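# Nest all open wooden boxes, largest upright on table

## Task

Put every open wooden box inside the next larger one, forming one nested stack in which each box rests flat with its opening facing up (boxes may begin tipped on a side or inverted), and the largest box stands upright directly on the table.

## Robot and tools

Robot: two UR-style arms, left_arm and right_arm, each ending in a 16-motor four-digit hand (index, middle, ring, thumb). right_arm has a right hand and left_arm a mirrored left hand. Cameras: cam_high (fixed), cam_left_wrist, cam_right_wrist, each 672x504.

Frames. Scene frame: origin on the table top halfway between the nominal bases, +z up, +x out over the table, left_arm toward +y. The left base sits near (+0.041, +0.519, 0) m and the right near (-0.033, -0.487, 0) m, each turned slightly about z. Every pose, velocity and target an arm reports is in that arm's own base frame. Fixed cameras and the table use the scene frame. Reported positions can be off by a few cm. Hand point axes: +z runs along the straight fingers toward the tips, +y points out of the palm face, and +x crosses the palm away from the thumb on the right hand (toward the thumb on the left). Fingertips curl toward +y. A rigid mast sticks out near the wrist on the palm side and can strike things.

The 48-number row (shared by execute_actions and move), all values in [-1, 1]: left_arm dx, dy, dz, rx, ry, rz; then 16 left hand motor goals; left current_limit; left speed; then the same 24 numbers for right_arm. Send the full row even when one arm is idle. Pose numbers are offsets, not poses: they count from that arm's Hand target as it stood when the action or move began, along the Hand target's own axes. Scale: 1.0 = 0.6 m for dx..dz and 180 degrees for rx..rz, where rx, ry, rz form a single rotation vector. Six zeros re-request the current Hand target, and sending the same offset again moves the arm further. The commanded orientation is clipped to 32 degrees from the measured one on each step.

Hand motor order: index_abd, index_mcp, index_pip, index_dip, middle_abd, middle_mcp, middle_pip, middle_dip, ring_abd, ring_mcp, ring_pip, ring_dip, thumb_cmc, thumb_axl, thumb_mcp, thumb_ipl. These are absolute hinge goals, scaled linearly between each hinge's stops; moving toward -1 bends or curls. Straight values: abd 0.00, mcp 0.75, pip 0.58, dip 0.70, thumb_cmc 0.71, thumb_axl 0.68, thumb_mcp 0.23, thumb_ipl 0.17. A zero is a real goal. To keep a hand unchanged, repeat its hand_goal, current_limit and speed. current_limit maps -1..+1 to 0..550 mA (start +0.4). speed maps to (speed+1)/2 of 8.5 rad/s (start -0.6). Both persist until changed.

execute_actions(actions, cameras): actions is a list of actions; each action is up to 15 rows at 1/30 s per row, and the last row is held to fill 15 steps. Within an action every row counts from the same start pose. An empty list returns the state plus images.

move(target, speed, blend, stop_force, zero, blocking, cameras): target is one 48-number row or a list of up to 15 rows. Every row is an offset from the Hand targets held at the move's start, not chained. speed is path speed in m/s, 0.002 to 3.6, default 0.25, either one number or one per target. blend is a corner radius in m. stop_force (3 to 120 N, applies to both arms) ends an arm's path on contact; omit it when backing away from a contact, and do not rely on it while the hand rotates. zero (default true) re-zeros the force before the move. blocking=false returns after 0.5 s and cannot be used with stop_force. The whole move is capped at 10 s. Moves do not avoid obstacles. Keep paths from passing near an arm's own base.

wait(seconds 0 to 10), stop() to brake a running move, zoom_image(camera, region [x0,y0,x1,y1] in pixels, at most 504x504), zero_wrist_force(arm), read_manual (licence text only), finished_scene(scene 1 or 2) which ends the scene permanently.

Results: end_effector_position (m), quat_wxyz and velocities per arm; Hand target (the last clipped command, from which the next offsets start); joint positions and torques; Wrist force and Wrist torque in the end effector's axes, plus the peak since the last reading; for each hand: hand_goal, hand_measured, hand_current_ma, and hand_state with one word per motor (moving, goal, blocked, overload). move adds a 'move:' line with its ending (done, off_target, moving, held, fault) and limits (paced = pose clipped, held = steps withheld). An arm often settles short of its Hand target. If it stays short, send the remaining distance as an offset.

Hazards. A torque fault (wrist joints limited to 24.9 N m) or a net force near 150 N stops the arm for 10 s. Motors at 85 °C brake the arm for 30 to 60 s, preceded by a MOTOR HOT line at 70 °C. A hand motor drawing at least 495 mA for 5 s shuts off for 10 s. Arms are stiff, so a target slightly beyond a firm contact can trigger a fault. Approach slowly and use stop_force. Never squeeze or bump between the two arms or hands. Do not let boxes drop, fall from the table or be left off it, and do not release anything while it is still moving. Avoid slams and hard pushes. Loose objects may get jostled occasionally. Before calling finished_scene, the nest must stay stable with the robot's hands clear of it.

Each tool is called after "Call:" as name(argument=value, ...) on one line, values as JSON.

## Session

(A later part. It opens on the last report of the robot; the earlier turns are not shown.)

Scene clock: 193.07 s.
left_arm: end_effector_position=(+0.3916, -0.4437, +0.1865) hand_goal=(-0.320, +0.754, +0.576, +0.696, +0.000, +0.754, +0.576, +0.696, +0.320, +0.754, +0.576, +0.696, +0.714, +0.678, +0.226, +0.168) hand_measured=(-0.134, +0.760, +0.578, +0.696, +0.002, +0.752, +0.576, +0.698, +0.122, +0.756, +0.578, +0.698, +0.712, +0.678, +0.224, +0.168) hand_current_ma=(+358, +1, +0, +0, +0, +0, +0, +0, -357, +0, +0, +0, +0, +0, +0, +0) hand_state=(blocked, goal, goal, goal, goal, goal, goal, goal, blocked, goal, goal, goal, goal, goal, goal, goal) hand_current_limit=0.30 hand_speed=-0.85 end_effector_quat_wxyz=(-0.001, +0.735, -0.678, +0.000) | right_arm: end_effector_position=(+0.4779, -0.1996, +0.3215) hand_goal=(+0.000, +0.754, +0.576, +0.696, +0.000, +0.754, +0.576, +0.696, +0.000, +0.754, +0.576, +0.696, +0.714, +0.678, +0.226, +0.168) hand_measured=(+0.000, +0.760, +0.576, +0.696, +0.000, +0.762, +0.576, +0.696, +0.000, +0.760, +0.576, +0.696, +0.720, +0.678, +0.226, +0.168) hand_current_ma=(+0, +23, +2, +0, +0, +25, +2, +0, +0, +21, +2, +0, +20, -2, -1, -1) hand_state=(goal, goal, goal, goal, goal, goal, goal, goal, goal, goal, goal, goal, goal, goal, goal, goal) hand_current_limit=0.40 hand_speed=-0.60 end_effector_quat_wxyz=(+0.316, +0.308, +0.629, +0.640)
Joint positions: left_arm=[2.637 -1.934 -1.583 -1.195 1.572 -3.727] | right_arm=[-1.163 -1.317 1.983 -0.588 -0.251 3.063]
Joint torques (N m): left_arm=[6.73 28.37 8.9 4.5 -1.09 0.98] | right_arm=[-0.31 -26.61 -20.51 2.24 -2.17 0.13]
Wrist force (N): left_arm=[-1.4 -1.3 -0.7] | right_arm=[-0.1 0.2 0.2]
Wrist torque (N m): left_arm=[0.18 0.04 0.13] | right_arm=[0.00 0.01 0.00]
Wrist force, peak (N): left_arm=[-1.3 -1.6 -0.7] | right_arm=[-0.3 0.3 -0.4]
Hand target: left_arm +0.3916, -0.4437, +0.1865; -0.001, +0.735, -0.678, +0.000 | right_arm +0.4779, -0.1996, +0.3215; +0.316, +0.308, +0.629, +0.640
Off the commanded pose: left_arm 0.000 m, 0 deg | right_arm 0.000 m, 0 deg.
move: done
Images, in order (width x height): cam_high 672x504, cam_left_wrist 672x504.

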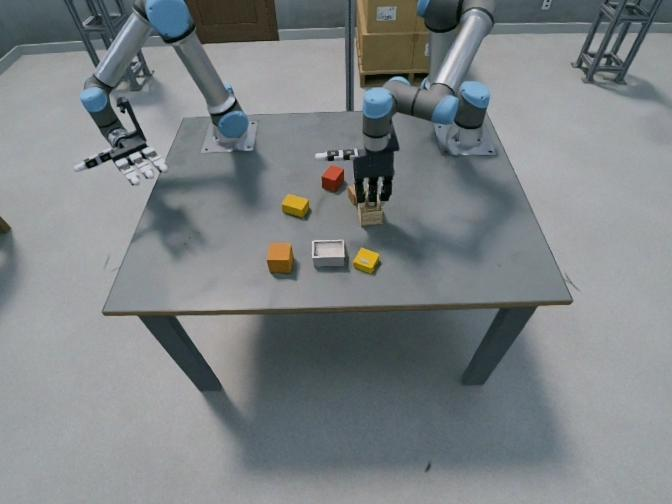

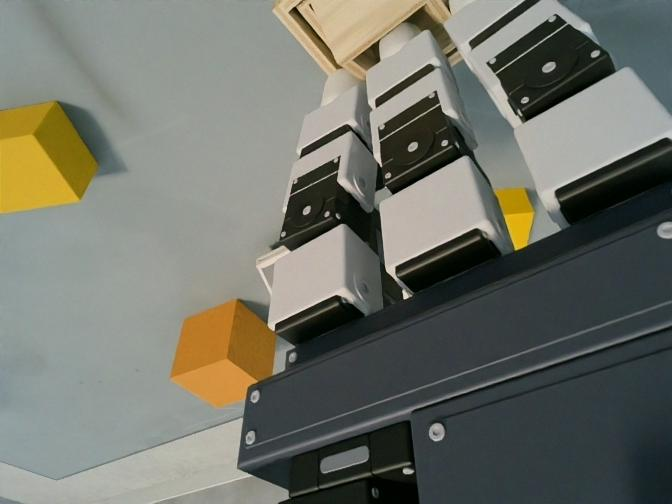

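Call:
move(target=[0,0,-0.1,0,0,0, -0.32,0.754,0.576,0.696,0,0.754,0.576,0.696,0.32,0.754,0.576,0.696,0.714,0.678,0.226,0.168,0.3,-0.85, 0,0,0,0,0,0, 0,0.754,0.576,0.696,0,0.754,0.576,0.696,0,0.754,0.576,0.696,0.714,0.678,0.226,0.168,0.4,-0.6], speed=0.06, cameras=["cam_high","cam_left_wrist"])

Call:
zoom_image(camera="cam_left_wrist", region=[260, 0, 520, 150])

Call:
zoom_image(camera="cam_high", region=[340, 160, 400, 235])

Scene clock: 197.47 s.
left_arm: end_effector_position=(+0.3915, -0.4438, +0.2465) hand_goal=(-0.320, +0.754, +0.576, +0.696, +0.000, +0.754, +0.576, +0.696, +0.320, +0.754, +0.576, +0.696, +0.714, +0.678, +0.226, +0.168) hand_measured=(-0.134, +0.756, +0.578, +0.696, +0.002, +0.752, +0.576, +0.698, +0.122, +0.754, +0.578, +0.698, +0.712, +0.678, +0.224, +0.168) hand_current_ma=(+357, +0, +0, +0, +0, +0, +0, +0, -357, +0, +0, +0, +0, +0, +0, +0) hand_state=(blocked, goal, goal, goal, goal, goal, goal, goal, blocked, goal, goal, goal, goal, goal, goal, goal) hand_current_limit=0.30 hand_speed=-0.85 end_effector_quat_wxyz=(+0.000, +0.735, -0.678, +0.000) | right_arm: end_effector_position=(+0.4779, -0.1996, +0.3215) hand_goal=(+0.000, +0.754, +0.576, +0.696, +0.000, +0.754, +0.576, +0.696, +0.000, +0.754, +0.576, +0.696, +0.714, +0.678, +0.226, +0.168) hand_measured=(+0.000, +0.760, +0.576, +0.696, +0.000, +0.762, +0.576, +0.696, +0.000, +0.760, +0.576, +0.696, +0.720, +0.678, +0.226, +0.168) hand_current_ma=(+0, +23, +2, +0, +0, +25, +2, +0, +0, +21, +2, +0, +20, -2, -1, -1) hand_state=(goal, goal, goal, goal, goal, goal, goal, goal, goal, goal, goal, goal, goal, goal, goal, goal) hand_current_limit=0.40 hand_speed=-0.60 end_effector_quat_wxyz=(+0.316, +0.308, +0.629, +0.640)
Joint positions: left_arm=[2.637 -1.891 -1.481 -1.339 1.572 -3.728] | right_arm=[-1.163 -1.317 1.983 -0.588 -0.251 3.063]
Joint torques (N m): left_arm=[-9.18 53.59 37.22 0.54 -0.48 -1.18] | right_arm=[-0.85 -26.95 -19.95 2.16 -2.13 0.08]
Wrist force (N): left_arm=[-1.0 -0.4 0.9] | right_arm=[-0.3 0.1 -0.1]
Wrist torque (N m): left_arm=[-0.01 0.00 0.16] | right_arm=[0.03 0.04 -0.02]
Wrist force, peak (N): left_arm=[-1.7 -1.4 -1.0] | right_arm=[-0.4 0.4 -0.4]
Hand target: left_arm +0.3915, -0.4438, +0.2465; -0.001, +0.735, -0.678, +0.000 | right_arm +0.4779, -0.1996, +0.3215; +0.316, +0.308, +0.629, +0.640
Off the commanded pose: left_arm 0.000 m, 0 deg | right_arm 0.000 m, 0 deg.
move: done
Images, in order (width x height): cam_high 672x504, cam_left_wrist 672x504.

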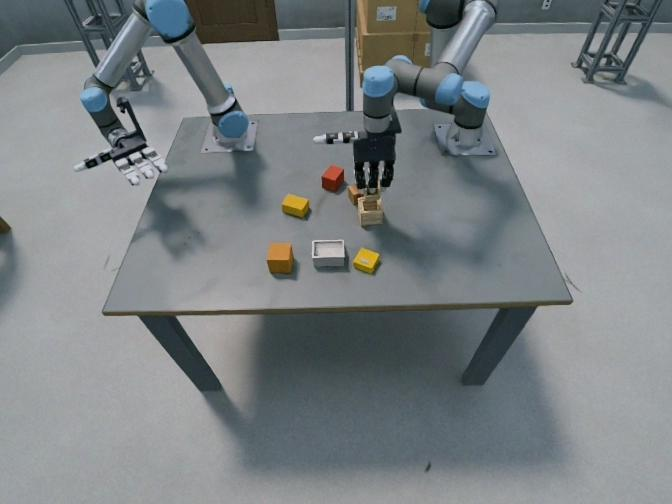

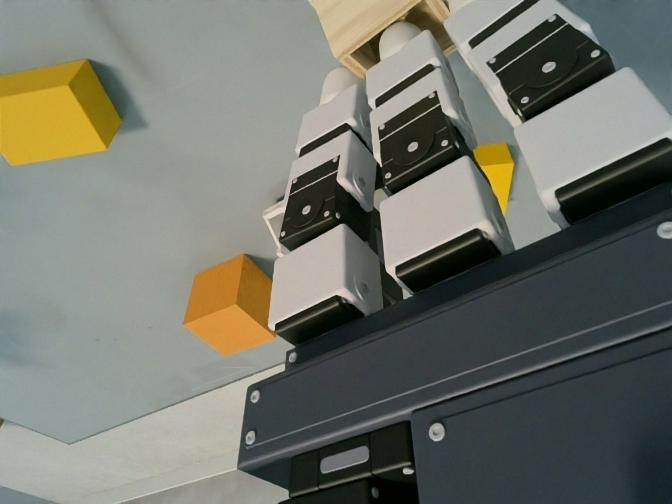

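Scaled by 1.938.

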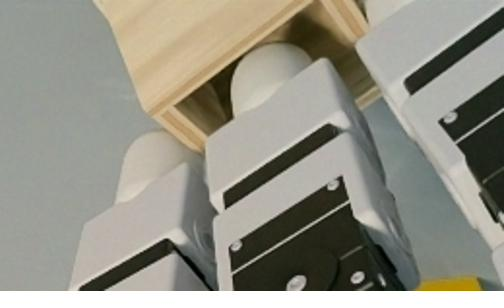

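Scaled by 6.720.

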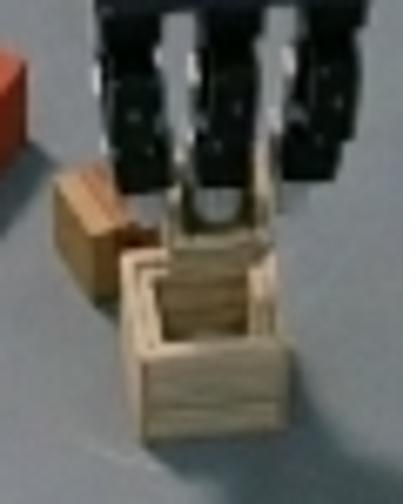

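Call:
move(target=[[-0.2488,0.0283,0,0,0,0, -0.32,0.754,0.576,0.696,0,0.754,0.576,0.696,0.32,0.754,0.576,0.696,0.714,0.678,0.226,0.168,0.3,-0.85, 0,0,0,0,0,0, 0,0.754,0.576,0.696,0,0.754,0.576,0.696,0,0.754,0.576,0.696,0.714,0.678,0.226,0.168,0.4,-0.6],[-0.2488,0.0283,0.1345,0,0,0, -0.32,0.754,0.576,0.696,0,0.754,0.576,0.696,0.32,0.754,0.576,0.696,0.714,0.678,0.226,0.168,0.3,-0.85, 0,0,0,0,0,0, 0,0.754,0.576,0.696,0,0.754,0.576,0.696,0,0.754,0.576,0.696,0.714,0.678,0.226,0.168,0.4,-0.6]], speed=0.15, blend=0.02, cameras=["cam_high","cam_left_wrist"])

Call:
zoom_image(camera="cam_high", region=[375, 150, 445, 230])

Call:
zoom_image(camera="cam_left_wrist", region=[260, 0, 520, 150])

Scene clock: 202.10 s.
left_arm: end_effector_position=(+0.3626, -0.2963, +0.1659) hand_goal=(-0.320, +0.754, +0.576, +0.696, +0.000, +0.754, +0.576, +0.696, +0.320, +0.754, +0.576, +0.696, +0.714, +0.678, +0.226, +0.168) hand_measured=(-0.134, +0.756, +0.578, +0.696, +0.002, +0.752, +0.576, +0.698, +0.122, +0.754, +0.578, +0.698, +0.712, +0.678, +0.224, +0.168) hand_current_ma=(+358, +0, +0, +0, +0, +0, +0, +0, -357, +0, +0, +0, +0, +0, +0, +0) hand_state=(blocked, goal, goal, goal, goal, goal, goal, goal, blocked, goal, goal, goal, goal, goal, goal, goal) hand_current_limit=0.30 hand_speed=-0.85 end_effector_quat_wxyz=(-0.001, +0.735, -0.678, +0.000) | right_arm: end_effector_position=(+0.4779, -0.1996, +0.3215) hand_goal=(+0.000, +0.754, +0.576, +0.696, +0.000, +0.754, +0.576, +0.696, +0.000, +0.754, +0.576, +0.696, +0.714, +0.678, +0.226, +0.168) hand_measured=(+0.000, +0.760, +0.576, +0.696, +0.000, +0.762, +0.576, +0.696, +0.000, +0.760, +0.576, +0.696, +0.720, +0.678, +0.226, +0.168) hand_current_ma=(+0, +23, +2, +0, +0, +25, +2, +0, +0, +21, +2, +0, +20, -2, -1, -1) hand_state=(goal, goal, goal, goal, goal, goal, goal, goal, goal, goal, goal, goal, goal, goal, goal, goal) hand_current_limit=0.40 hand_speed=-0.60 end_effector_quat_wxyz=(+0.316, +0.308, +0.629, +0.640)
Joint positions: left_arm=[2.861 -1.707 -1.934 -1.07 1.571 -3.503] | right_arm=[-1.163 -1.317 1.983 -0.588 -0.251 3.063]
Joint torques (N m): left_arm=[-3.79 16.81 9.31 5.1 -1.94 -1.09] | right_arm=[-0.52 -26.7 -20.39 2.14 -2.1 0.11]
Wrist force (N): left_arm=[-1.8 -0.1 0.2] | right_arm=[-0.3 0.0 -0.1]
Wrist torque (N m): left_arm=[0.11 0.14 -0.14] | right_arm=[0.00 0.04 -0.02]
Wrist force, peak (N): left_arm=[-1.3 -0.4 1.7] | right_arm=[-0.6 0.2 -0.2]
Hand target: left_arm +0.3626, -0.2963, +0.1658; -0.001, +0.735, -0.678, +0.000 | right_arm +0.4779, -0.1996, +0.3215; +0.316, +0.308, +0.629, +0.640
Off the commanded pose: left_arm 0.000 m, 0 deg | right_arm 0.000 m, 0 deg.
move: done
Images, in order (width x height): cam_high 672x504, cam_left_wrist 672x504.

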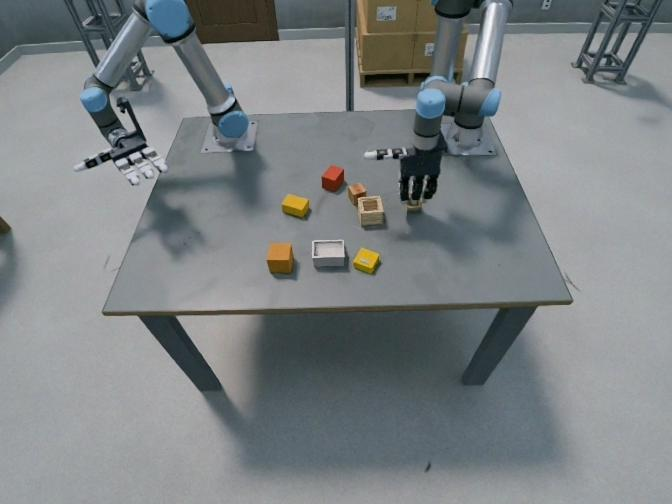

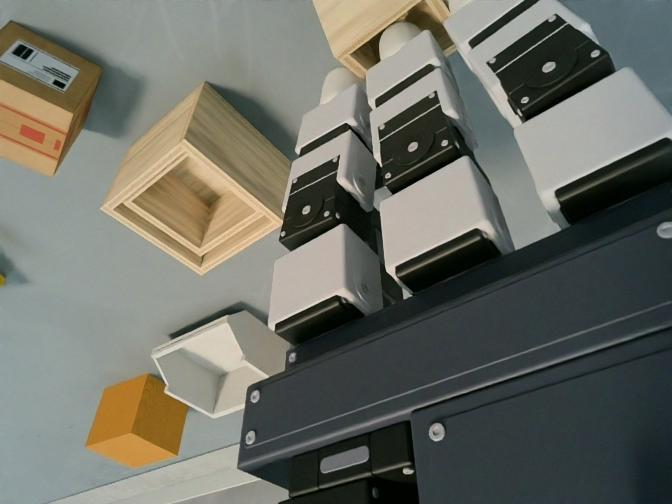

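Scaled by 6.300.

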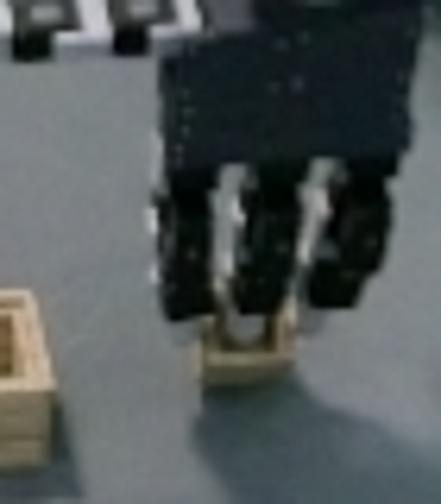

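Scaled by 1.938.

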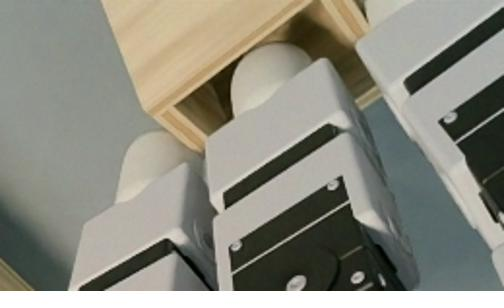

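Call:
move(target=[0,0,0.03,0,0,0, -0.32,0.754,0.576,0.696,0,0.754,0.576,0.696,0.32,0.754,0.576,0.696,0.714,0.678,0.226,0.168,0.3,-0.85, 0,0,0,0,0,0, 0,0.754,0.576,0.696,0,0.754,0.576,0.696,0,0.754,0.576,0.696,0.714,0.678,0.226,0.168,0.4,-0.6], speed=0.02, stop_force=3, cameras=["cam_high","cam_left_wrist"])

Call:
zoom_image(camera="cam_high", region=[375, 150, 445, 230])

Call:
zoom_image(camera="cam_left_wrist", region=[260, 0, 520, 150])

Scene clock: 205.43 s.
left_arm: end_effector_position=(+0.3626, -0.2963, +0.1551) hand_goal=(-0.320, +0.754, +0.576, +0.696, +0.000, +0.754, +0.576, +0.696, +0.320, +0.754, +0.576, +0.696, +0.714, +0.678, +0.226, +0.168) hand_measured=(-0.134, +0.750, +0.576, +0.696, +0.002, +0.752, +0.576, +0.698, +0.122, +0.750, +0.574, +0.696, +0.712, +0.678, +0.224, +0.168) hand_current_ma=(+357, +0, +0, +0, +0, +0, +0, +0, -357, +0, +0, +0, +0, +0, +0, +0) hand_state=(blocked, goal, goal, goal, goal, goal, goal, goal, blocked, goal, goal, goal, goal, goal, goal, goal) hand_current_limit=0.30 hand_speed=-0.85 end_effector_quat_wxyz=(+0.000, +0.735, -0.678, +0.000) | right_arm: end_effector_position=(+0.4779, -0.1996, +0.3215) hand_goal=(+0.000, +0.754, +0.576, +0.696, +0.000, +0.754, +0.576, +0.696, +0.000, +0.754, +0.576, +0.696, +0.714, +0.678, +0.226, +0.168) hand_measured=(+0.000, +0.760, +0.576, +0.696, +0.000, +0.762, +0.576, +0.696, +0.000, +0.760, +0.576, +0.696, +0.720, +0.678, +0.226, +0.168) hand_current_ma=(+0, +23, +2, +0, +0, +25, +2, +0, +0, +21, +2, +0, +20, -2, -1, -1) hand_state=(goal, goal, goal, goal, goal, goal, goal, goal, goal, goal, goal, goal, goal, goal, goal, goal) hand_current_limit=0.40 hand_speed=-0.60 end_effector_quat_wxyz=(+0.316, +0.308, +0.629, +0.640)
Joint positions: left_arm=[2.861 -1.721 -1.95 -1.041 1.571 -3.503] | right_arm=[-1.163 -1.317 1.983 -0.588 -0.251 3.063]
Joint torques (N m): left_arm=[-7.04 43.89 33.26 0.34 -1.38 -0.6] | right_arm=[-0.15 -26.62 -20.19 2.37 -2.22 0.12]
Wrist force (N): left_arm=[-1.5 -0.5 0.8] | right_arm=[-0.2 0.2 0.1]
Wrist torque (N m): left_arm=[0.01 0.10 -0.08] | right_arm=[0.02 0.02 -0.01]
Wrist force, peak (N): left_arm=[-2.0 0.1 -7.8] | right_arm=[-0.6 0.1 -0.1]
Hand target: left_arm +0.3626, -0.2963, +0.1551; +0.000, +0.735, -0.678, +0.000 (not the last commanded pose) | right_arm +0.4779, -0.1996, +0.3215; +0.316, +0.308, +0.629, +0.640
Off the commanded pose: left_arm 0.007 m, 0 deg | right_arm 0.000 m, 0 deg.
move: contact (left_arm)
Images, in order (width x height): cam_high 672x504, cam_left_wrist 672x504.

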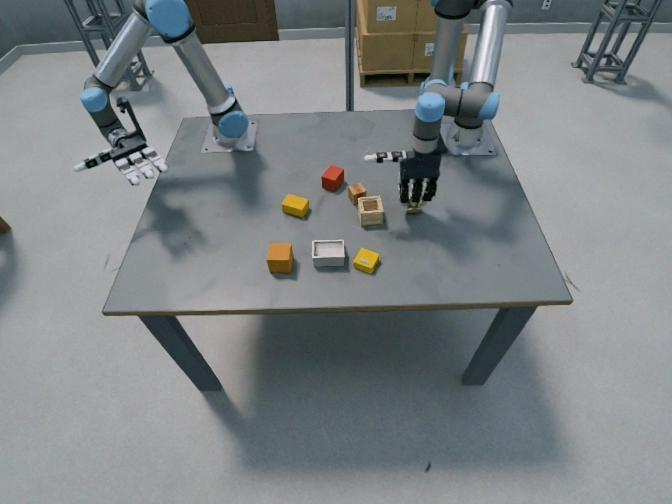

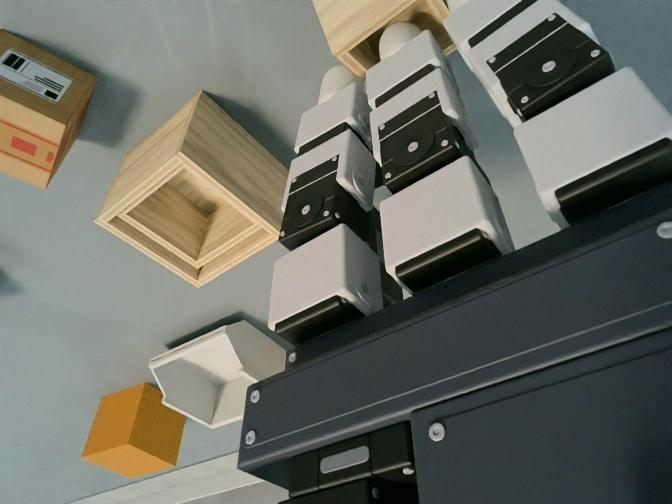

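Scaled by 6.300.

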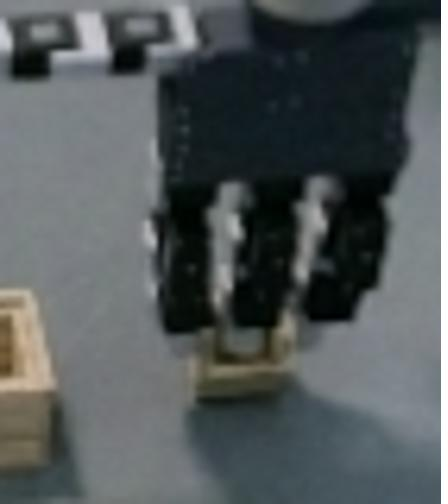

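Scaled by 1.938.

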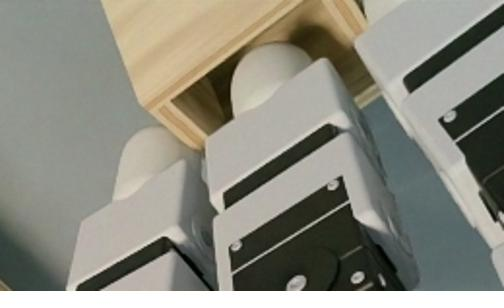

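Call:
move(target=[[0,0.01,0.0025,0,0,0, -0.32,0.754,0.576,0.696,0,0.754,0.576,0.696,0.32,0.754,0.576,0.696,0.714,0.678,0.226,0.168,0.0,-0.85, 0,0,0,0,0,0, 0,0.754,0.576,0.696,0,0.754,0.576,0.696,0,0.754,0.576,0.696,0.714,0.678,0.226,0.168,0.4,-0.6],[0,0.02,0.0045,0,0,0, -0.32,0.754,0.576,0.696,0,0.754,0.576,0.696,0.32,0.754,0.576,0.696,0.714,0.678,0.226,0.168,0.0,-0.85, 0,0,0,0,0,0, 0,0.754,0.576,0.696,0,0.754,0.576,0.696,0,0.754,0.576,0.696,0.714,0.678,0.226,0.168,0.4,-0.6],[0,0.03,0.0082,0,0,0, -0.32,0.754,0.576,0.696,0,0.754,0.576,0.696,0.32,0.754,0.576,0.696,0.714,0.678,0.226,0.168,0.0,-0.85, 0,0,0,0,0,0, 0,0.754,0.576,0.696,0,0.754,0.576,0.696,0,0.754,0.576,0.696,0.714,0.678,0.226,0.168,0.4,-0.6]], speed=0.03, blend=0.002, cameras=["cam_high","cam_left_wrist"])

Call:
zoom_image(camera="cam_high", region=[375, 150, 445, 230])

Call:
zoom_image(camera="cam_left_wrist", region=[260, 0, 520, 150])

Scene clock: 208.13 s.
left_arm: end_effector_position=(+0.3447, -0.2978, +0.1502) hand_goal=(-0.320, +0.754, +0.576, +0.696, +0.000, +0.754, +0.576, +0.696, +0.320, +0.754, +0.576, +0.696, +0.714, +0.678, +0.226, +0.168) hand_measured=(-0.134, +0.750, +0.574, +0.696, +0.002, +0.752, +0.576, +0.698, +0.122, +0.754, +0.576, +0.696, +0.712, +0.678, +0.224, +0.168) hand_current_ma=(+275, +0, +0, +0, +0, +0, +0, +0, -275, +0, +0, +0, +0, +0, +0, +0) hand_state=(blocked, goal, goal, goal, goal, goal, goal, goal, blocked, goal, goal, goal, goal, goal, goal, goal) hand_current_limit=0.00 hand_speed=-0.85 end_effector_quat_wxyz=(+0.000, +0.735, -0.678, +0.000) | right_arm: end_effector_position=(+0.4779, -0.1996, +0.3215) hand_goal=(+0.000, +0.754, +0.576, +0.696, +0.000, +0.754, +0.576, +0.696, +0.000, +0.754, +0.576, +0.696, +0.714, +0.678, +0.226, +0.168) hand_measured=(+0.000, +0.760, +0.576, +0.696, +0.000, +0.762, +0.576, +0.696, +0.000, +0.760, +0.576, +0.696, +0.720, +0.678, +0.226, +0.168) hand_current_ma=(+0, +23, +2, +0, +0, +25, +2, +0, +0, +21, +2, +0, +20, -2, -1, -1) hand_state=(goal, goal, goal, goal, goal, goal, goal, goal, goal, goal, goal, goal, goal, goal, goal, goal) hand_current_limit=0.40 hand_speed=-0.60 end_effector_quat_wxyz=(+0.316, +0.308, +0.629, +0.640)
Joint positions: left_arm=[2.848 -1.694 -1.996 -1.021 1.571 -3.516] | right_arm=[-1.163 -1.317 1.983 -0.588 -0.251 3.063]
Joint torques (N m): left_arm=[-9.25 41.81 7.48 4.77 -0.66 -1.41] | right_arm=[-0.78 -26.94 -20.34 2.42 -2.27 0.03]
Wrist force (N): left_arm=[-1.5 -0.4 0.2] | right_arm=[-0.2 0.1 0.3]
Wrist torque (N m): left_arm=[0.10 0.08 0.10] | right_arm=[-0.02 0.02 -0.02]
Wrist force, peak (N): left_arm=[-1.5 -0.1 -4.9] | right_arm=[-0.4 0.3 0.0]
Hand target: left_arm +0.3446, -0.2978, +0.1501; +0.000, +0.735, -0.678, +0.000 | right_arm +0.4779, -0.1996, +0.3215; +0.316, +0.308, +0.629, +0.640
Off the commanded pose: left_arm 0.000 m, 0 deg | right_arm 0.000 m, 0 deg.
move: done
Images, in order (width x height): cam_high 672x504, cam_left_wrist 672x504.

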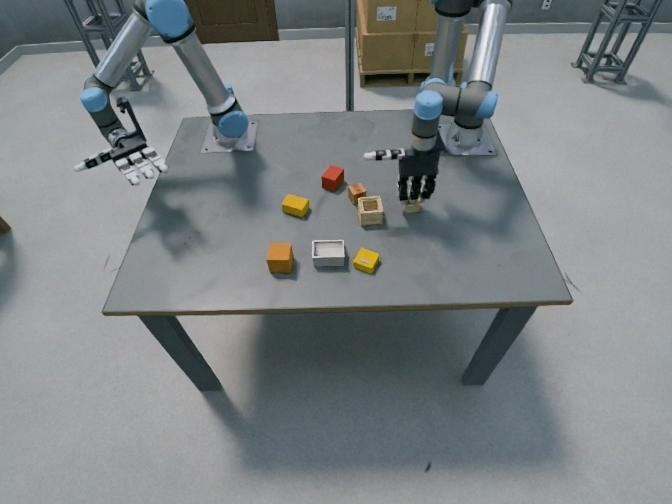

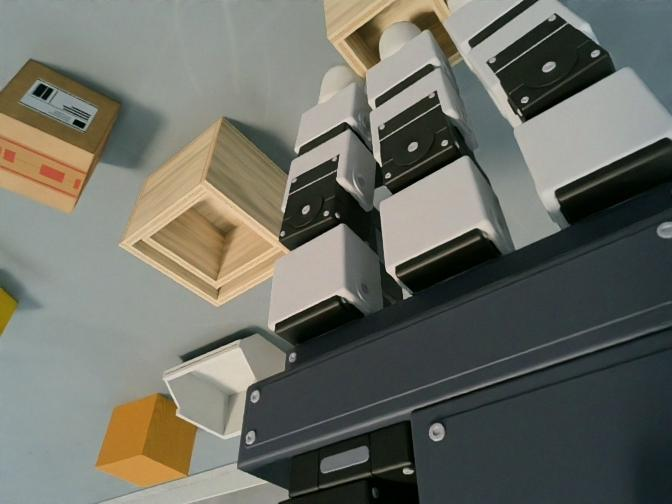

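Scaled by 6.300.

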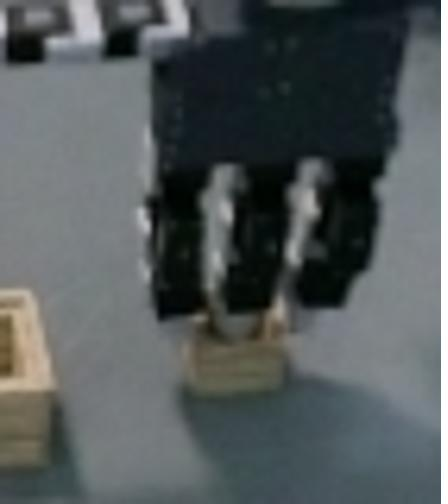

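Scaled by 1.938.

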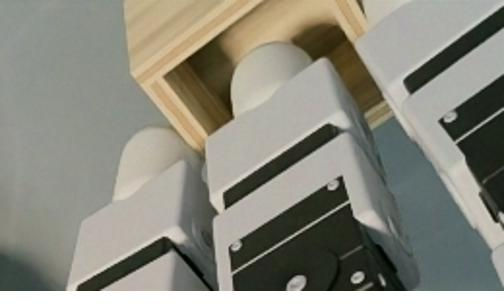

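Call:
move(target=[0,0,0.005,0,0,0, -0.32,0.754,0.576,0.696,0,0.754,0.576,0.696,0.32,0.754,0.576,0.696,0.714,0.678,0.226,0.168,0.0,-0.85, 0,0,0,0,0,0, 0,0.754,0.576,0.696,0,0.754,0.576,0.696,0,0.754,0.576,0.696,0.714,0.678,0.226,0.168,0.4,-0.6], speed=0.02, stop_force=3, cameras=["cam_left_wrist"])

Call:
zoom_image(camera="cam_left_wrist", region=[260, 0, 520, 150])

Call:
zoom_image(camera="cam_left_wrist", region=[100, 100, 300, 310])

Scene clock: 210.60 s.
left_arm: end_effector_position=(+0.3446, -0.2978, +0.1479) hand_goal=(-0.320, +0.754, +0.576, +0.696, +0.000, +0.754, +0.576, +0.696, +0.320, +0.754, +0.576, +0.696, +0.714, +0.678, +0.226, +0.168) hand_measured=(-0.134, +0.750, +0.574, +0.696, +0.002, +0.752, +0.576, +0.698, +0.122, +0.752, +0.576, +0.696, +0.712, +0.678, +0.224, +0.168) hand_current_ma=(+275, +0, +0, +0, +0, +0, +0, +0, -275, +0, +0, +0, +0, +0, +0, +0) hand_state=(blocked, goal, goal, goal, goal, goal, goal, goal, blocked, goal, goal, goal, goal, goal, goal, goal) hand_current_limit=0.00 hand_speed=-0.85 end_effector_quat_wxyz=(-0.001, +0.735, -0.678, +0.000) | right_arm: end_effector_position=(+0.4779, -0.1996, +0.3215) hand_goal=(+0.000, +0.754, +0.576, +0.696, +0.000, +0.754, +0.576, +0.696, +0.000, +0.754, +0.576, +0.696, +0.714, +0.678, +0.226, +0.168) hand_measured=(+0.000, +0.760, +0.576, +0.696, +0.000, +0.762, +0.576, +0.696, +0.000, +0.760, +0.576, +0.696, +0.720, +0.678, +0.226, +0.168) hand_current_ma=(+0, +23, +2, +0, +0, +25, +2, +0, +0, +21, +2, +0, +20, -2, -1, -1) hand_state=(goal, goal, goal, goal, goal, goal, goal, goal, goal, goal, goal, goal, goal, goal, goal, goal) hand_current_limit=0.40 hand_speed=-0.60 end_effector_quat_wxyz=(+0.316, +0.308, +0.629, +0.640)
Joint positions: left_arm=[2.848 -1.697 -1.999 -1.015 1.571 -3.516] | right_arm=[-1.163 -1.317 1.983 -0.588 -0.251 3.063]
Joint torques (N m): left_arm=[-8.17 39.64 32.25 0.67 0.96 -1.21] | right_arm=[-0.29 -26.72 -20.38 2.36 -2.23 0.21]
Wrist force (N): left_arm=[-0.4 -0.4 -3.1] | right_arm=[-0.1 0.2 0.1]
Wrist torque (N m): left_arm=[0.30 0.03 0.17] | right_arm=[0.01 0.02 -0.01]
Wrist force, peak (N): left_arm=[-0.5 -0.5 -7.7] | right_arm=[-0.7 0.1 0.2]
Hand target: left_arm +0.3446, -0.2978, +0.1479; -0.001, +0.735, -0.678, +0.000 (not the last commanded pose) | right_arm +0.4779, -0.1996, +0.3215; +0.316, +0.308, +0.629, +0.640
Off the commanded pose: left_arm 0.001 m, 0 deg | right_arm 0.000 m, 0 deg.
move: contact (left_arm)
Images, in order (width x height): cam_left_wrist 672x504.

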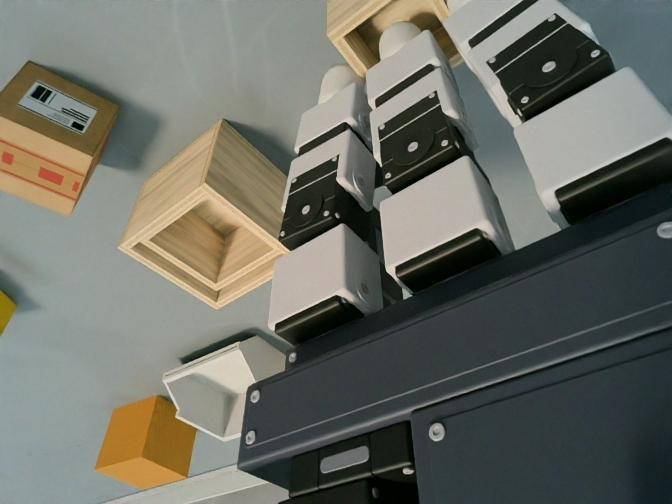

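Scaled by 1.938.

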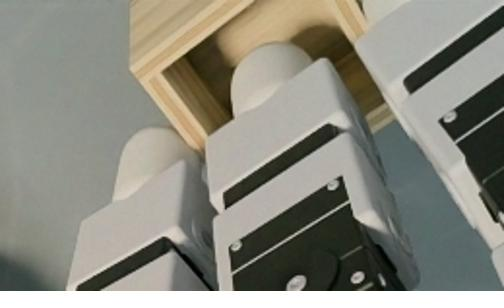

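Scaled by 2.400.

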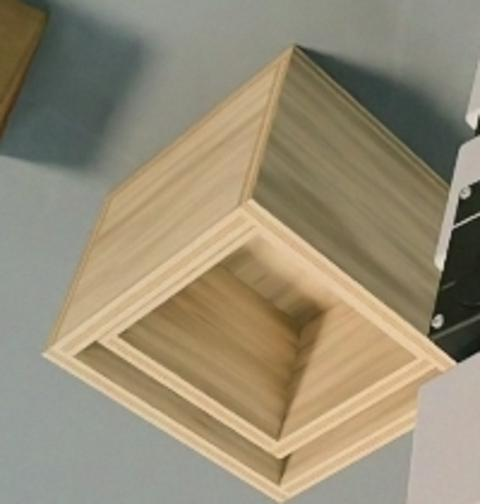

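Call:
move(target=[0,0,-0.002,0,0,0, -0.32,0.754,0.576,0.696,0,0.754,0.576,0.696,0.32,0.754,0.576,0.696,0.714,0.678,0.226,0.168,0.3,-0.85, 0,0,0,0,0,0, 0,0.754,0.576,0.696,0,0.754,0.576,0.696,0,0.754,0.576,0.696,0.714,0.678,0.226,0.168,0.4,-0.6], speed=0.02, cameras=["cam_high", "cam_left_wrist"])

Call:
zoom_image(camera="cam_high", region=[340, 170, 400, 235])

Call:
zoom_image(camera="cam_high", region=[340, 170, 440, 250])

Scene clock: 216.30 s.
left_arm: end_effector_position=(+0.3446, -0.2978, +0.1491) hand_goal=(-0.320, +0.754, +0.576, +0.696, +0.000, +0.754, +0.576, +0.696, +0.320, +0.754, +0.576, +0.696, +0.714, +0.678, +0.226, +0.168) hand_measured=(-0.134, +0.750, +0.574, +0.696, +0.002, +0.752, +0.576, +0.698, +0.122, +0.752, +0.576, +0.696, +0.712, +0.678, +0.224, +0.168) hand_current_ma=(+358, +0, +0, +0, +0, +0, +0, +0, -357, +0, +0, +0, +0, +0, +0, +0) hand_state=(blocked, goal, goal, goal, goal, goal, goal, goal, blocked, goal, goal, goal, goal, goal, goal, goal) hand_current_limit=0.30 hand_speed=-0.85 end_effector_quat_wxyz=(-0.001, +0.735, -0.678, +0.000) | right_arm: end_effector_position=(+0.4779, -0.1996, +0.3215) hand_goal=(+0.000, +0.754, +0.576, +0.696, +0.000, +0.754, +0.576, +0.696, +0.000, +0.754, +0.576, +0.696, +0.714, +0.678, +0.226, +0.168) hand_measured=(+0.000, +0.760, +0.576, +0.696, +0.000, +0.762, +0.576, +0.696, +0.000, +0.760, +0.576, +0.696, +0.720, +0.678, +0.226, +0.168) hand_current_ma=(+0, +23, +2, +0, +0, +25, +2, +0, +0, +21, +2, +0, +20, -2, -1, -1) hand_state=(goal, goal, goal, goal, goal, goal, goal, goal, goal, goal, goal, goal, goal, goal, goal, goal) hand_current_limit=0.40 hand_speed=-0.60 end_effector_quat_wxyz=(+0.316, +0.308, +0.629, +0.640)
Joint positions: left_arm=[2.848 -1.695 -1.998 -1.018 1.571 -3.516] | right_arm=[-1.163 -1.317 1.983 -0.588 -0.251 3.063]
Joint torques (N m): left_arm=[-8.54 42.09 33.52 0.38 0.86 -1.23] | right_arm=[-0.14 -26.44 -20.63 2.41 -2.13 0.25]
Wrist force (N): left_arm=[-1.6 -0.4 0.4] | right_arm=[-0.2 0.1 0.1]
Wrist torque (N m): left_arm=[0.05 0.12 0.09] | right_arm=[0.01 0.02 0.00]
Wrist force, peak (N): left_arm=[-0.8 -0.4 -3.5] | right_arm=[-0.5 0.2 -0.2]
Hand target: left_arm +0.3446, -0.2978, +0.1491; -0.001, +0.735, -0.678, +0.000 | right_arm +0.4779, -0.1996, +0.3215; +0.316, +0.308, +0.629, +0.640
Off the commanded pose: left_arm 0.000 m, 0 deg | right_arm 0.000 m, 0 deg.
move: done
Images, in order (width x height): cam_high 672x504, cam_left_wrist 672x504.

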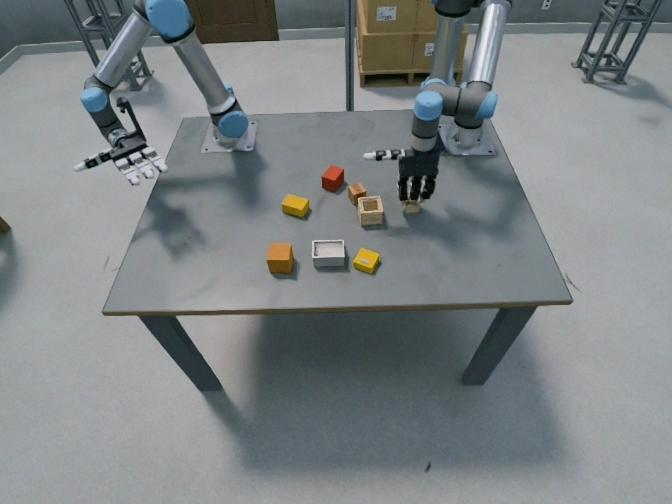

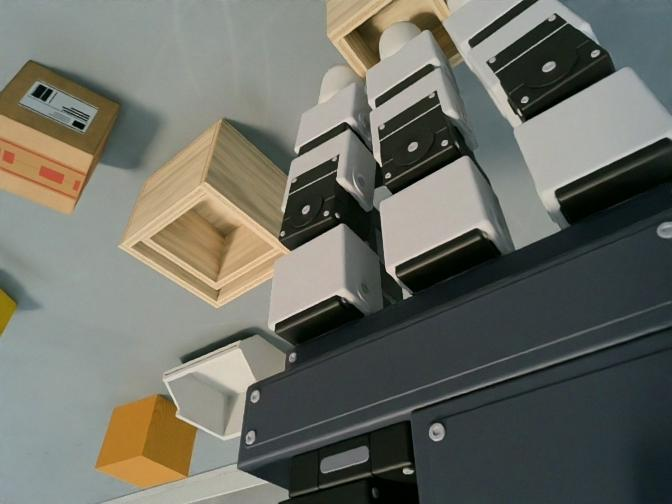

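Scaled by 7.754.

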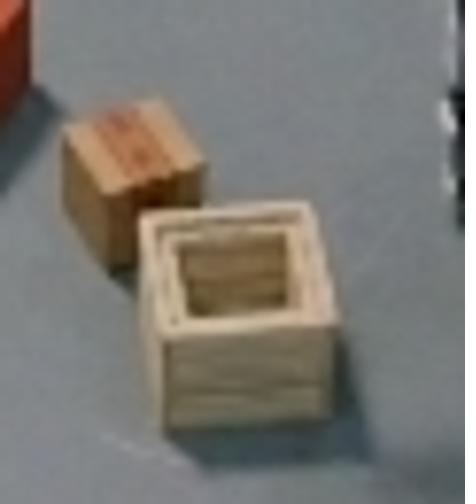

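Scaled by 5.040.

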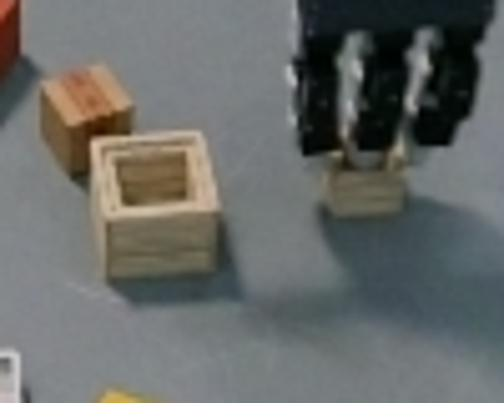

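Call:
move(target=[[0,0,-0.125,0,0,0, -0.32,0.754,0.576,0.696,0,0.754,0.576,0.696,0.32,0.754,0.576,0.696,0.714,0.678,0.226,0.168,0.3,-0.85, 0,0,0,0,0,0, 0,0.754,0.576,0.696,0,0.754,0.576,0.696,0,0.754,0.576,0.696,0.714,0.678,0.226,0.168,0.4,-0.6],[0.2475,-0.0447,-0.125,0,0,0, -0.32,0.754,0.576,0.696,0,0.754,0.576,0.696,0.32,0.754,0.576,0.696,0.714,0.678,0.226,0.168,0.3,-0.85, 0,0,0,0,0,0, 0,0.754,0.576,0.696,0,0.754,0.576,0.696,0,0.754,0.576,0.696,0.714,0.678,0.226,0.168,0.4,-0.6]], speed=0.12, blend=0.02, cameras=["cam_high","cam_left_wrist"])

Call:
zoom_image(camera="cam_left_wrist", region=[260, 0, 520, 150])

Call:
zoom_image(camera="cam_high", region=[340, 170, 400, 235])

Scene clock: 221.43 s.
left_arm: end_effector_position=(+0.3833, -0.4436, +0.2241) hand_goal=(-0.320, +0.754, +0.576, +0.696, +0.000, +0.754, +0.576, +0.696, +0.320, +0.754, +0.576, +0.696, +0.714, +0.678, +0.226, +0.168) hand_measured=(-0.134, +0.750, +0.574, +0.696, +0.002, +0.752, +0.576, +0.698, +0.122, +0.752, +0.576, +0.696, +0.712, +0.678, +0.224, +0.168) hand_current_ma=(+357, +0, +0, +0, +0, +0, +0, +0, -357, +0, +0, +0, +0, +0, +0, +0) hand_state=(blocked, goal, goal, goal, goal, goal, goal, goal, blocked, goal, goal, goal, goal, goal, goal, goal) hand_current_limit=0.30 hand_speed=-0.85 end_effector_quat_wxyz=(-0.001, +0.735, -0.678, +0.000) | right_arm: end_effector_position=(+0.4779, -0.1996, +0.3215) hand_goal=(+0.000, +0.754, +0.576, +0.696, +0.000, +0.754, +0.576, +0.696, +0.000, +0.754, +0.576, +0.696, +0.714, +0.678, +0.226, +0.168) hand_measured=(+0.000, +0.760, +0.576, +0.696, +0.000, +0.762, +0.576, +0.696, +0.000, +0.760, +0.576, +0.696, +0.720, +0.678, +0.226, +0.168) hand_current_ma=(+0, +23, +2, +0, +0, +25, +2, +0, +0, +21, +2, +0, +20, -2, -1, -1) hand_state=(goal, goal, goal, goal, goal, goal, goal, goal, goal, goal, goal, goal, goal, goal, goal, goal) hand_current_limit=0.40 hand_speed=-0.60 end_effector_quat_wxyz=(+0.316, +0.308, +0.629, +0.640)
Joint positions: left_arm=[2.63 -1.89 -1.542 -1.28 1.572 -3.734] | right_arm=[-1.163 -1.317 1.983 -0.588 -0.251 3.063]
Joint torques (N m): left_arm=[-9.87 28.97 36.73 0.43 1.36 -1.25] | right_arm=[-0.1 -26.46 -20.76 2.48 -2.15 0.28]
Wrist force (N): left_arm=[-1.2 -0.5 0.5] | right_arm=[0.1 0.3 -0.1]
Wrist torque (N m): left_arm=[0.02 0.05 0.13] | right_arm=[0.03 0.00 0.01]
Wrist force, peak (N): left_arm=[-1.2 -0.1 1.6] | right_arm=[-0.6 0.3 0.2]
Hand target: left_arm +0.3833, -0.4436, +0.2241; -0.001, +0.735, -0.678, +0.000 | right_arm +0.4779, -0.1996, +0.3215; +0.316, +0.308, +0.629, +0.640
Off the commanded pose: left_arm 0.000 m, 0 deg | right_arm 0.000 m, 0 deg.
move: done
Images, in order (width x height): cam_high 672x504, cam_left_wrist 672x504.

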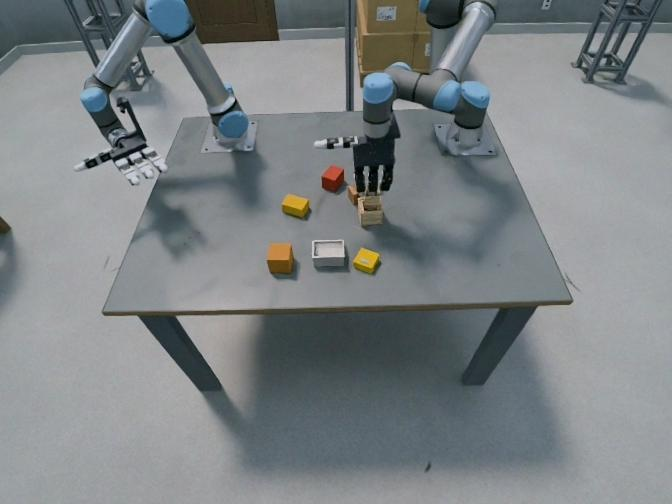

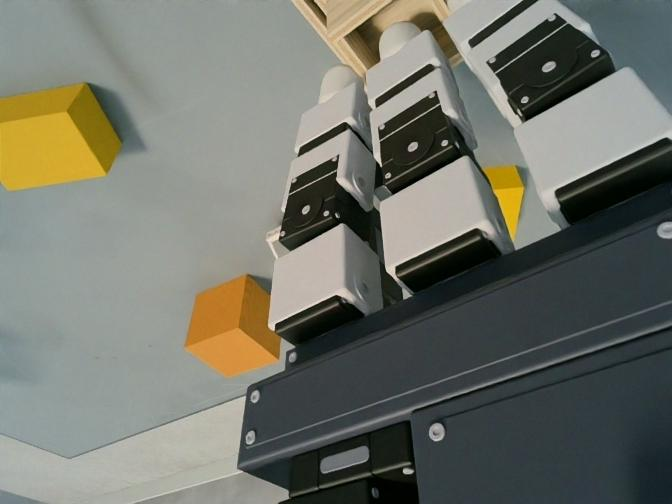

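Scaled by 1.938.

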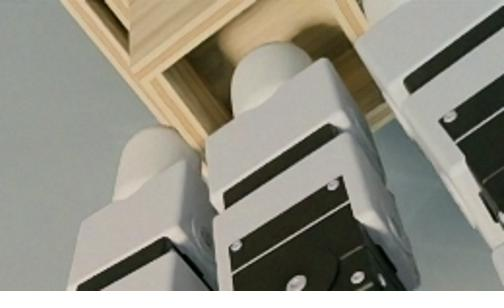

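Scaled by 7.754.

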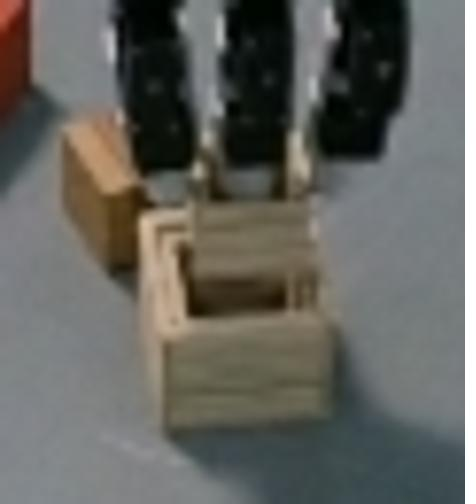

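Call:
zoom_image(camera="cam_high", region=[355, 190, 390, 230])

Scaled by 12.600.

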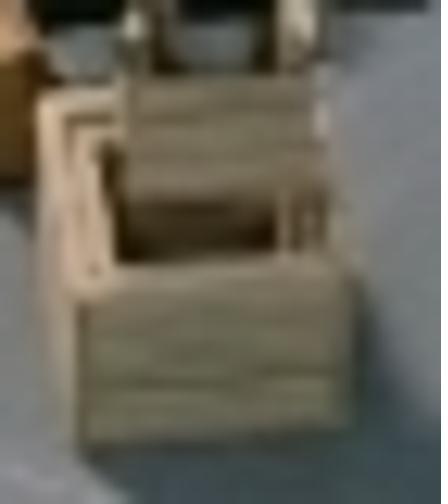

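Call:
zoom_image(camera="cam_left_wrist", region=[280, 0, 380, 80])

Scaled by 5.040.

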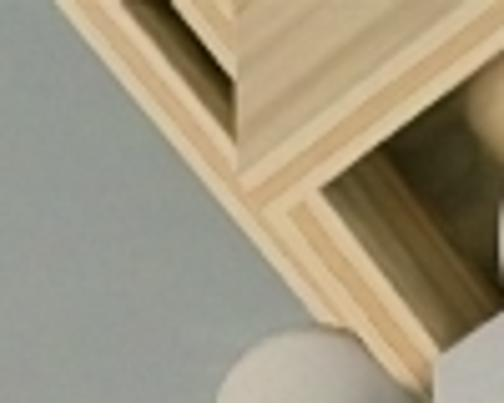

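Call:
move(target=[0.003,0,0,0,0,0, -0.32,0.754,0.576,0.696,0,0.754,0.576,0.696,0.32,0.754,0.576,0.696,0.714,0.678,0.226,0.168,0.3,-0.85, 0,0,0,0,0,0, 0,0.754,0.576,0.696,0,0.754,0.576,0.696,0,0.754,0.576,0.696,0.714,0.678,0.226,0.168,0.4,-0.6], speed=0.03)

Call:
move(target=[0,0,0.0267,0,0,0, -0.32,0.754,0.576,0.696,0,0.754,0.576,0.696,0.32,0.754,0.576,0.696,0.714,0.678,0.226,0.168,0.3,-0.85, 0,0,0,0,0,0, 0,0.754,0.576,0.696,0,0.754,0.576,0.696,0,0.754,0.576,0.696,0.714,0.678,0.226,0.168,0.4,-0.6], speed=0.02, stop_force=3, cameras=["cam_high","cam_left_wrist"])

Call:
zoom_image(camera="cam_left_wrist", region=[260, 0, 400, 100])

Call:
zoom_image(camera="cam_high", region=[355, 190, 390, 230])

Scene clock: 227.10 s.
left_arm: end_effector_position=(+0.3835, -0.4454, +0.2241) hand_goal=(-0.320, +0.754, +0.576, +0.696, +0.000, +0.754, +0.576, +0.696, +0.320, +0.754, +0.576, +0.696, +0.714, +0.678, +0.226, +0.168) hand_measured=(-0.134, +0.750, +0.574, +0.696, +0.002, +0.752, +0.576, +0.698, +0.122, +0.752, +0.576, +0.696, +0.712, +0.678, +0.224, +0.168) hand_current_ma=(+358, +0, +0, +0, +0, +0, +0, +0, -357, +0, +0, +0, +0, +0, +0, +0) hand_state=(blocked, goal, goal, goal, goal, goal, goal, goal, blocked, goal, goal, goal, goal, goal, goal, goal) hand_current_limit=0.30 hand_speed=-0.85 end_effector_quat_wxyz=(-0.001, +0.735, -0.678, +0.000) | right_arm: end_effector_position=(+0.4779, -0.1996, +0.3215) hand_goal=(+0.000, +0.754, +0.576, +0.696, +0.000, +0.754, +0.576, +0.696, +0.000, +0.754, +0.576, +0.696, +0.714, +0.678, +0.226, +0.168) hand_measured=(+0.000, +0.760, +0.576, +0.696, +0.000, +0.762, +0.576, +0.696, +0.000, +0.760, +0.576, +0.696, +0.720, +0.678, +0.226, +0.168) hand_current_ma=(+0, +23, +2, +0, +0, +25, +2, +0, +0, +21, +2, +0, +20, -2, -1, -1) hand_state=(goal, goal, goal, goal, goal, goal, goal, goal, goal, goal, goal, goal, goal, goal, goal, goal) hand_current_limit=0.40 hand_speed=-0.60 end_effector_quat_wxyz=(+0.316, +0.308, +0.629, +0.640)
Joint positions: left_arm=[2.628 -1.893 -1.537 -1.281 1.572 -3.736] | right_arm=[-1.163 -1.317 1.983 -0.588 -0.251 3.063]
Joint torques (N m): left_arm=[-9.52 28.05 35.27 0.46 1.37 -1.27] | right_arm=[-0.41 -27.04 -20.98 2.45 -2.31 0.13]
Wrist force (N): left_arm=[-1.0 -0.1 0.2] | right_arm=[-0.2 0.1 0.0]
Wrist torque (N m): left_arm=[0.10 0.02 0.14] | right_arm=[0.01 0.03 -0.01]
Wrist force, peak (N): left_arm=[-1.7 -0.4 0.2] | right_arm=[0.0 0.5 -0.2]
Hand target: left_arm +0.3835, -0.4454, +0.2241; -0.001, +0.735, -0.678, +0.000 | right_arm +0.4779, -0.1996, +0.3215; +0.316, +0.308, +0.629, +0.640
Off the commanded pose: left_arm 0.000 m, 0 deg | right_arm 0.000 m, 0 deg.
move: done

Scene clock: 228.73 s.
left_arm: end_effector_position=(+0.3835, -0.4454, +0.2081) hand_goal=(-0.320, +0.754, +0.576, +0.696, +0.000, +0.754, +0.576, +0.696, +0.320, +0.754, +0.576, +0.696, +0.714, +0.678, +0.226, +0.168) hand_measured=(-0.134, +0.750, +0.574, +0.696, +0.002, +0.752, +0.576, +0.698, +0.122, +0.752, +0.576, +0.696, +0.712, +0.678, +0.224, +0.168) hand_current_ma=(+357, +0, +0, +0, +0, +0, +0, +0, -357, +0, +0, +0, +0, +0, +0, +0) hand_state=(blocked, goal, goal, goal, goal, goal, goal, goal, blocked, goal, goal, goal, goal, goal, goal, goal) hand_current_limit=0.30 hand_speed=-0.85 end_effector_quat_wxyz=(-0.001, +0.735, -0.678, +0.000) | right_arm: end_effector_position=(+0.4779, -0.1996, +0.3215) hand_goal=(+0.000, +0.754, +0.576, +0.696, +0.000, +0.754, +0.576, +0.696, +0.000, +0.754, +0.576, +0.696, +0.714, +0.678, +0.226, +0.168) hand_measured=(+0.000, +0.760, +0.576, +0.696, +0.000, +0.762, +0.576, +0.696, +0.000, +0.760, +0.576, +0.696, +0.720, +0.678, +0.226, +0.168) hand_current_ma=(+0, +23, +2, +0, +0, +25, +2, +0, +0, +21, +2, +0, +20, -2, -1, -1) hand_state=(goal, goal, goal, goal, goal, goal, goal, goal, goal, goal, goal, goal, goal, goal, goal, goal) hand_current_limit=0.40 hand_speed=-0.60 end_effector_quat_wxyz=(+0.316, +0.308, +0.629, +0.640)
Joint positions: left_arm=[2.628 -1.905 -1.565 -1.242 1.572 -3.736] | right_arm=[-1.163 -1.317 1.983 -0.588 -0.251 3.063]
Joint torques (N m): left_arm=[-1.48 29.17 10.11 4.97 0.85 0.26] | right_arm=[-0.21 -27.19 -20.47 2.51 -2.25 0.27]
Wrist force (N): left_arm=[-1.2 -0.2 0.3] | right_arm=[0.0 0.1 0.1]
Wrist torque (N m): left_arm=[0.06 0.05 0.13] | right_arm=[0.00 0.00 0.00]
Wrist force, peak (N): left_arm=[-1.6 -0.7 0.2] | right_arm=[-0.4 0.1 -0.1]
Hand target: left_arm +0.3835, -0.4454, +0.2081; -0.001, +0.735, -0.678, +0.000 | right_arm +0.4779, -0.1996, +0.3215; +0.316, +0.308, +0.629, +0.640
Off the commanded pose: left_arm 0.000 m, 0 deg | right_arm 0.000 m, 0 deg.
move: done
Images, in order (width x height): cam_high 672x504, cam_left_wrist 672x504.

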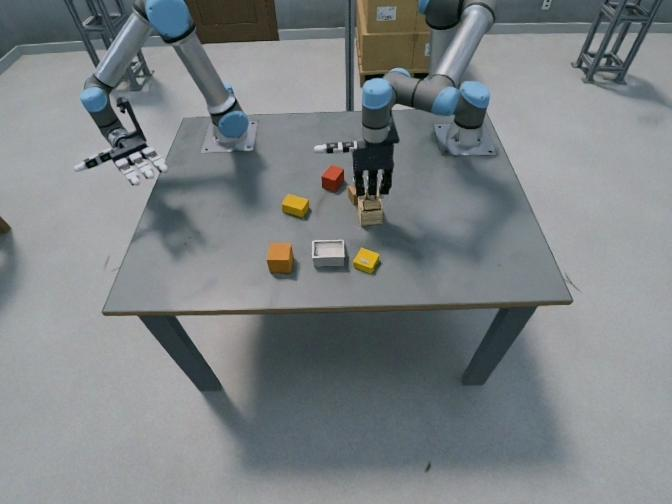

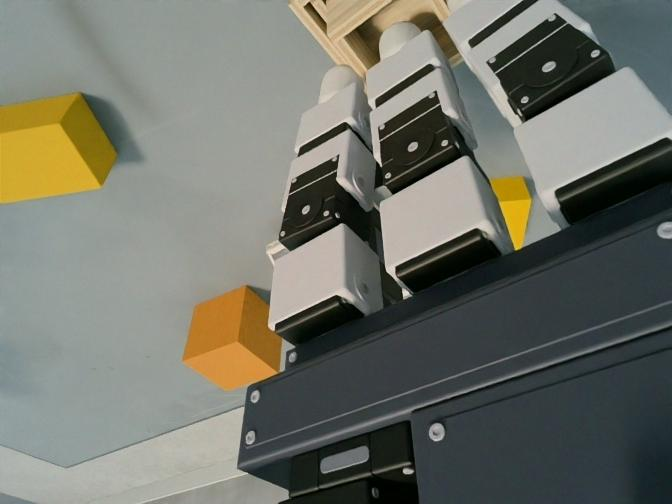

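Scaled by 3.600.

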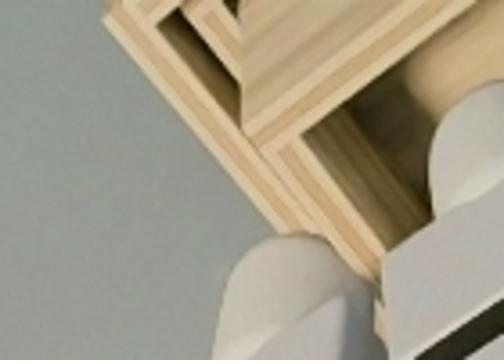

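Scaled by 12.600.

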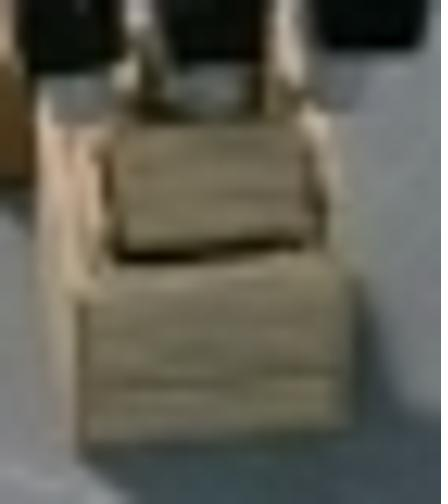

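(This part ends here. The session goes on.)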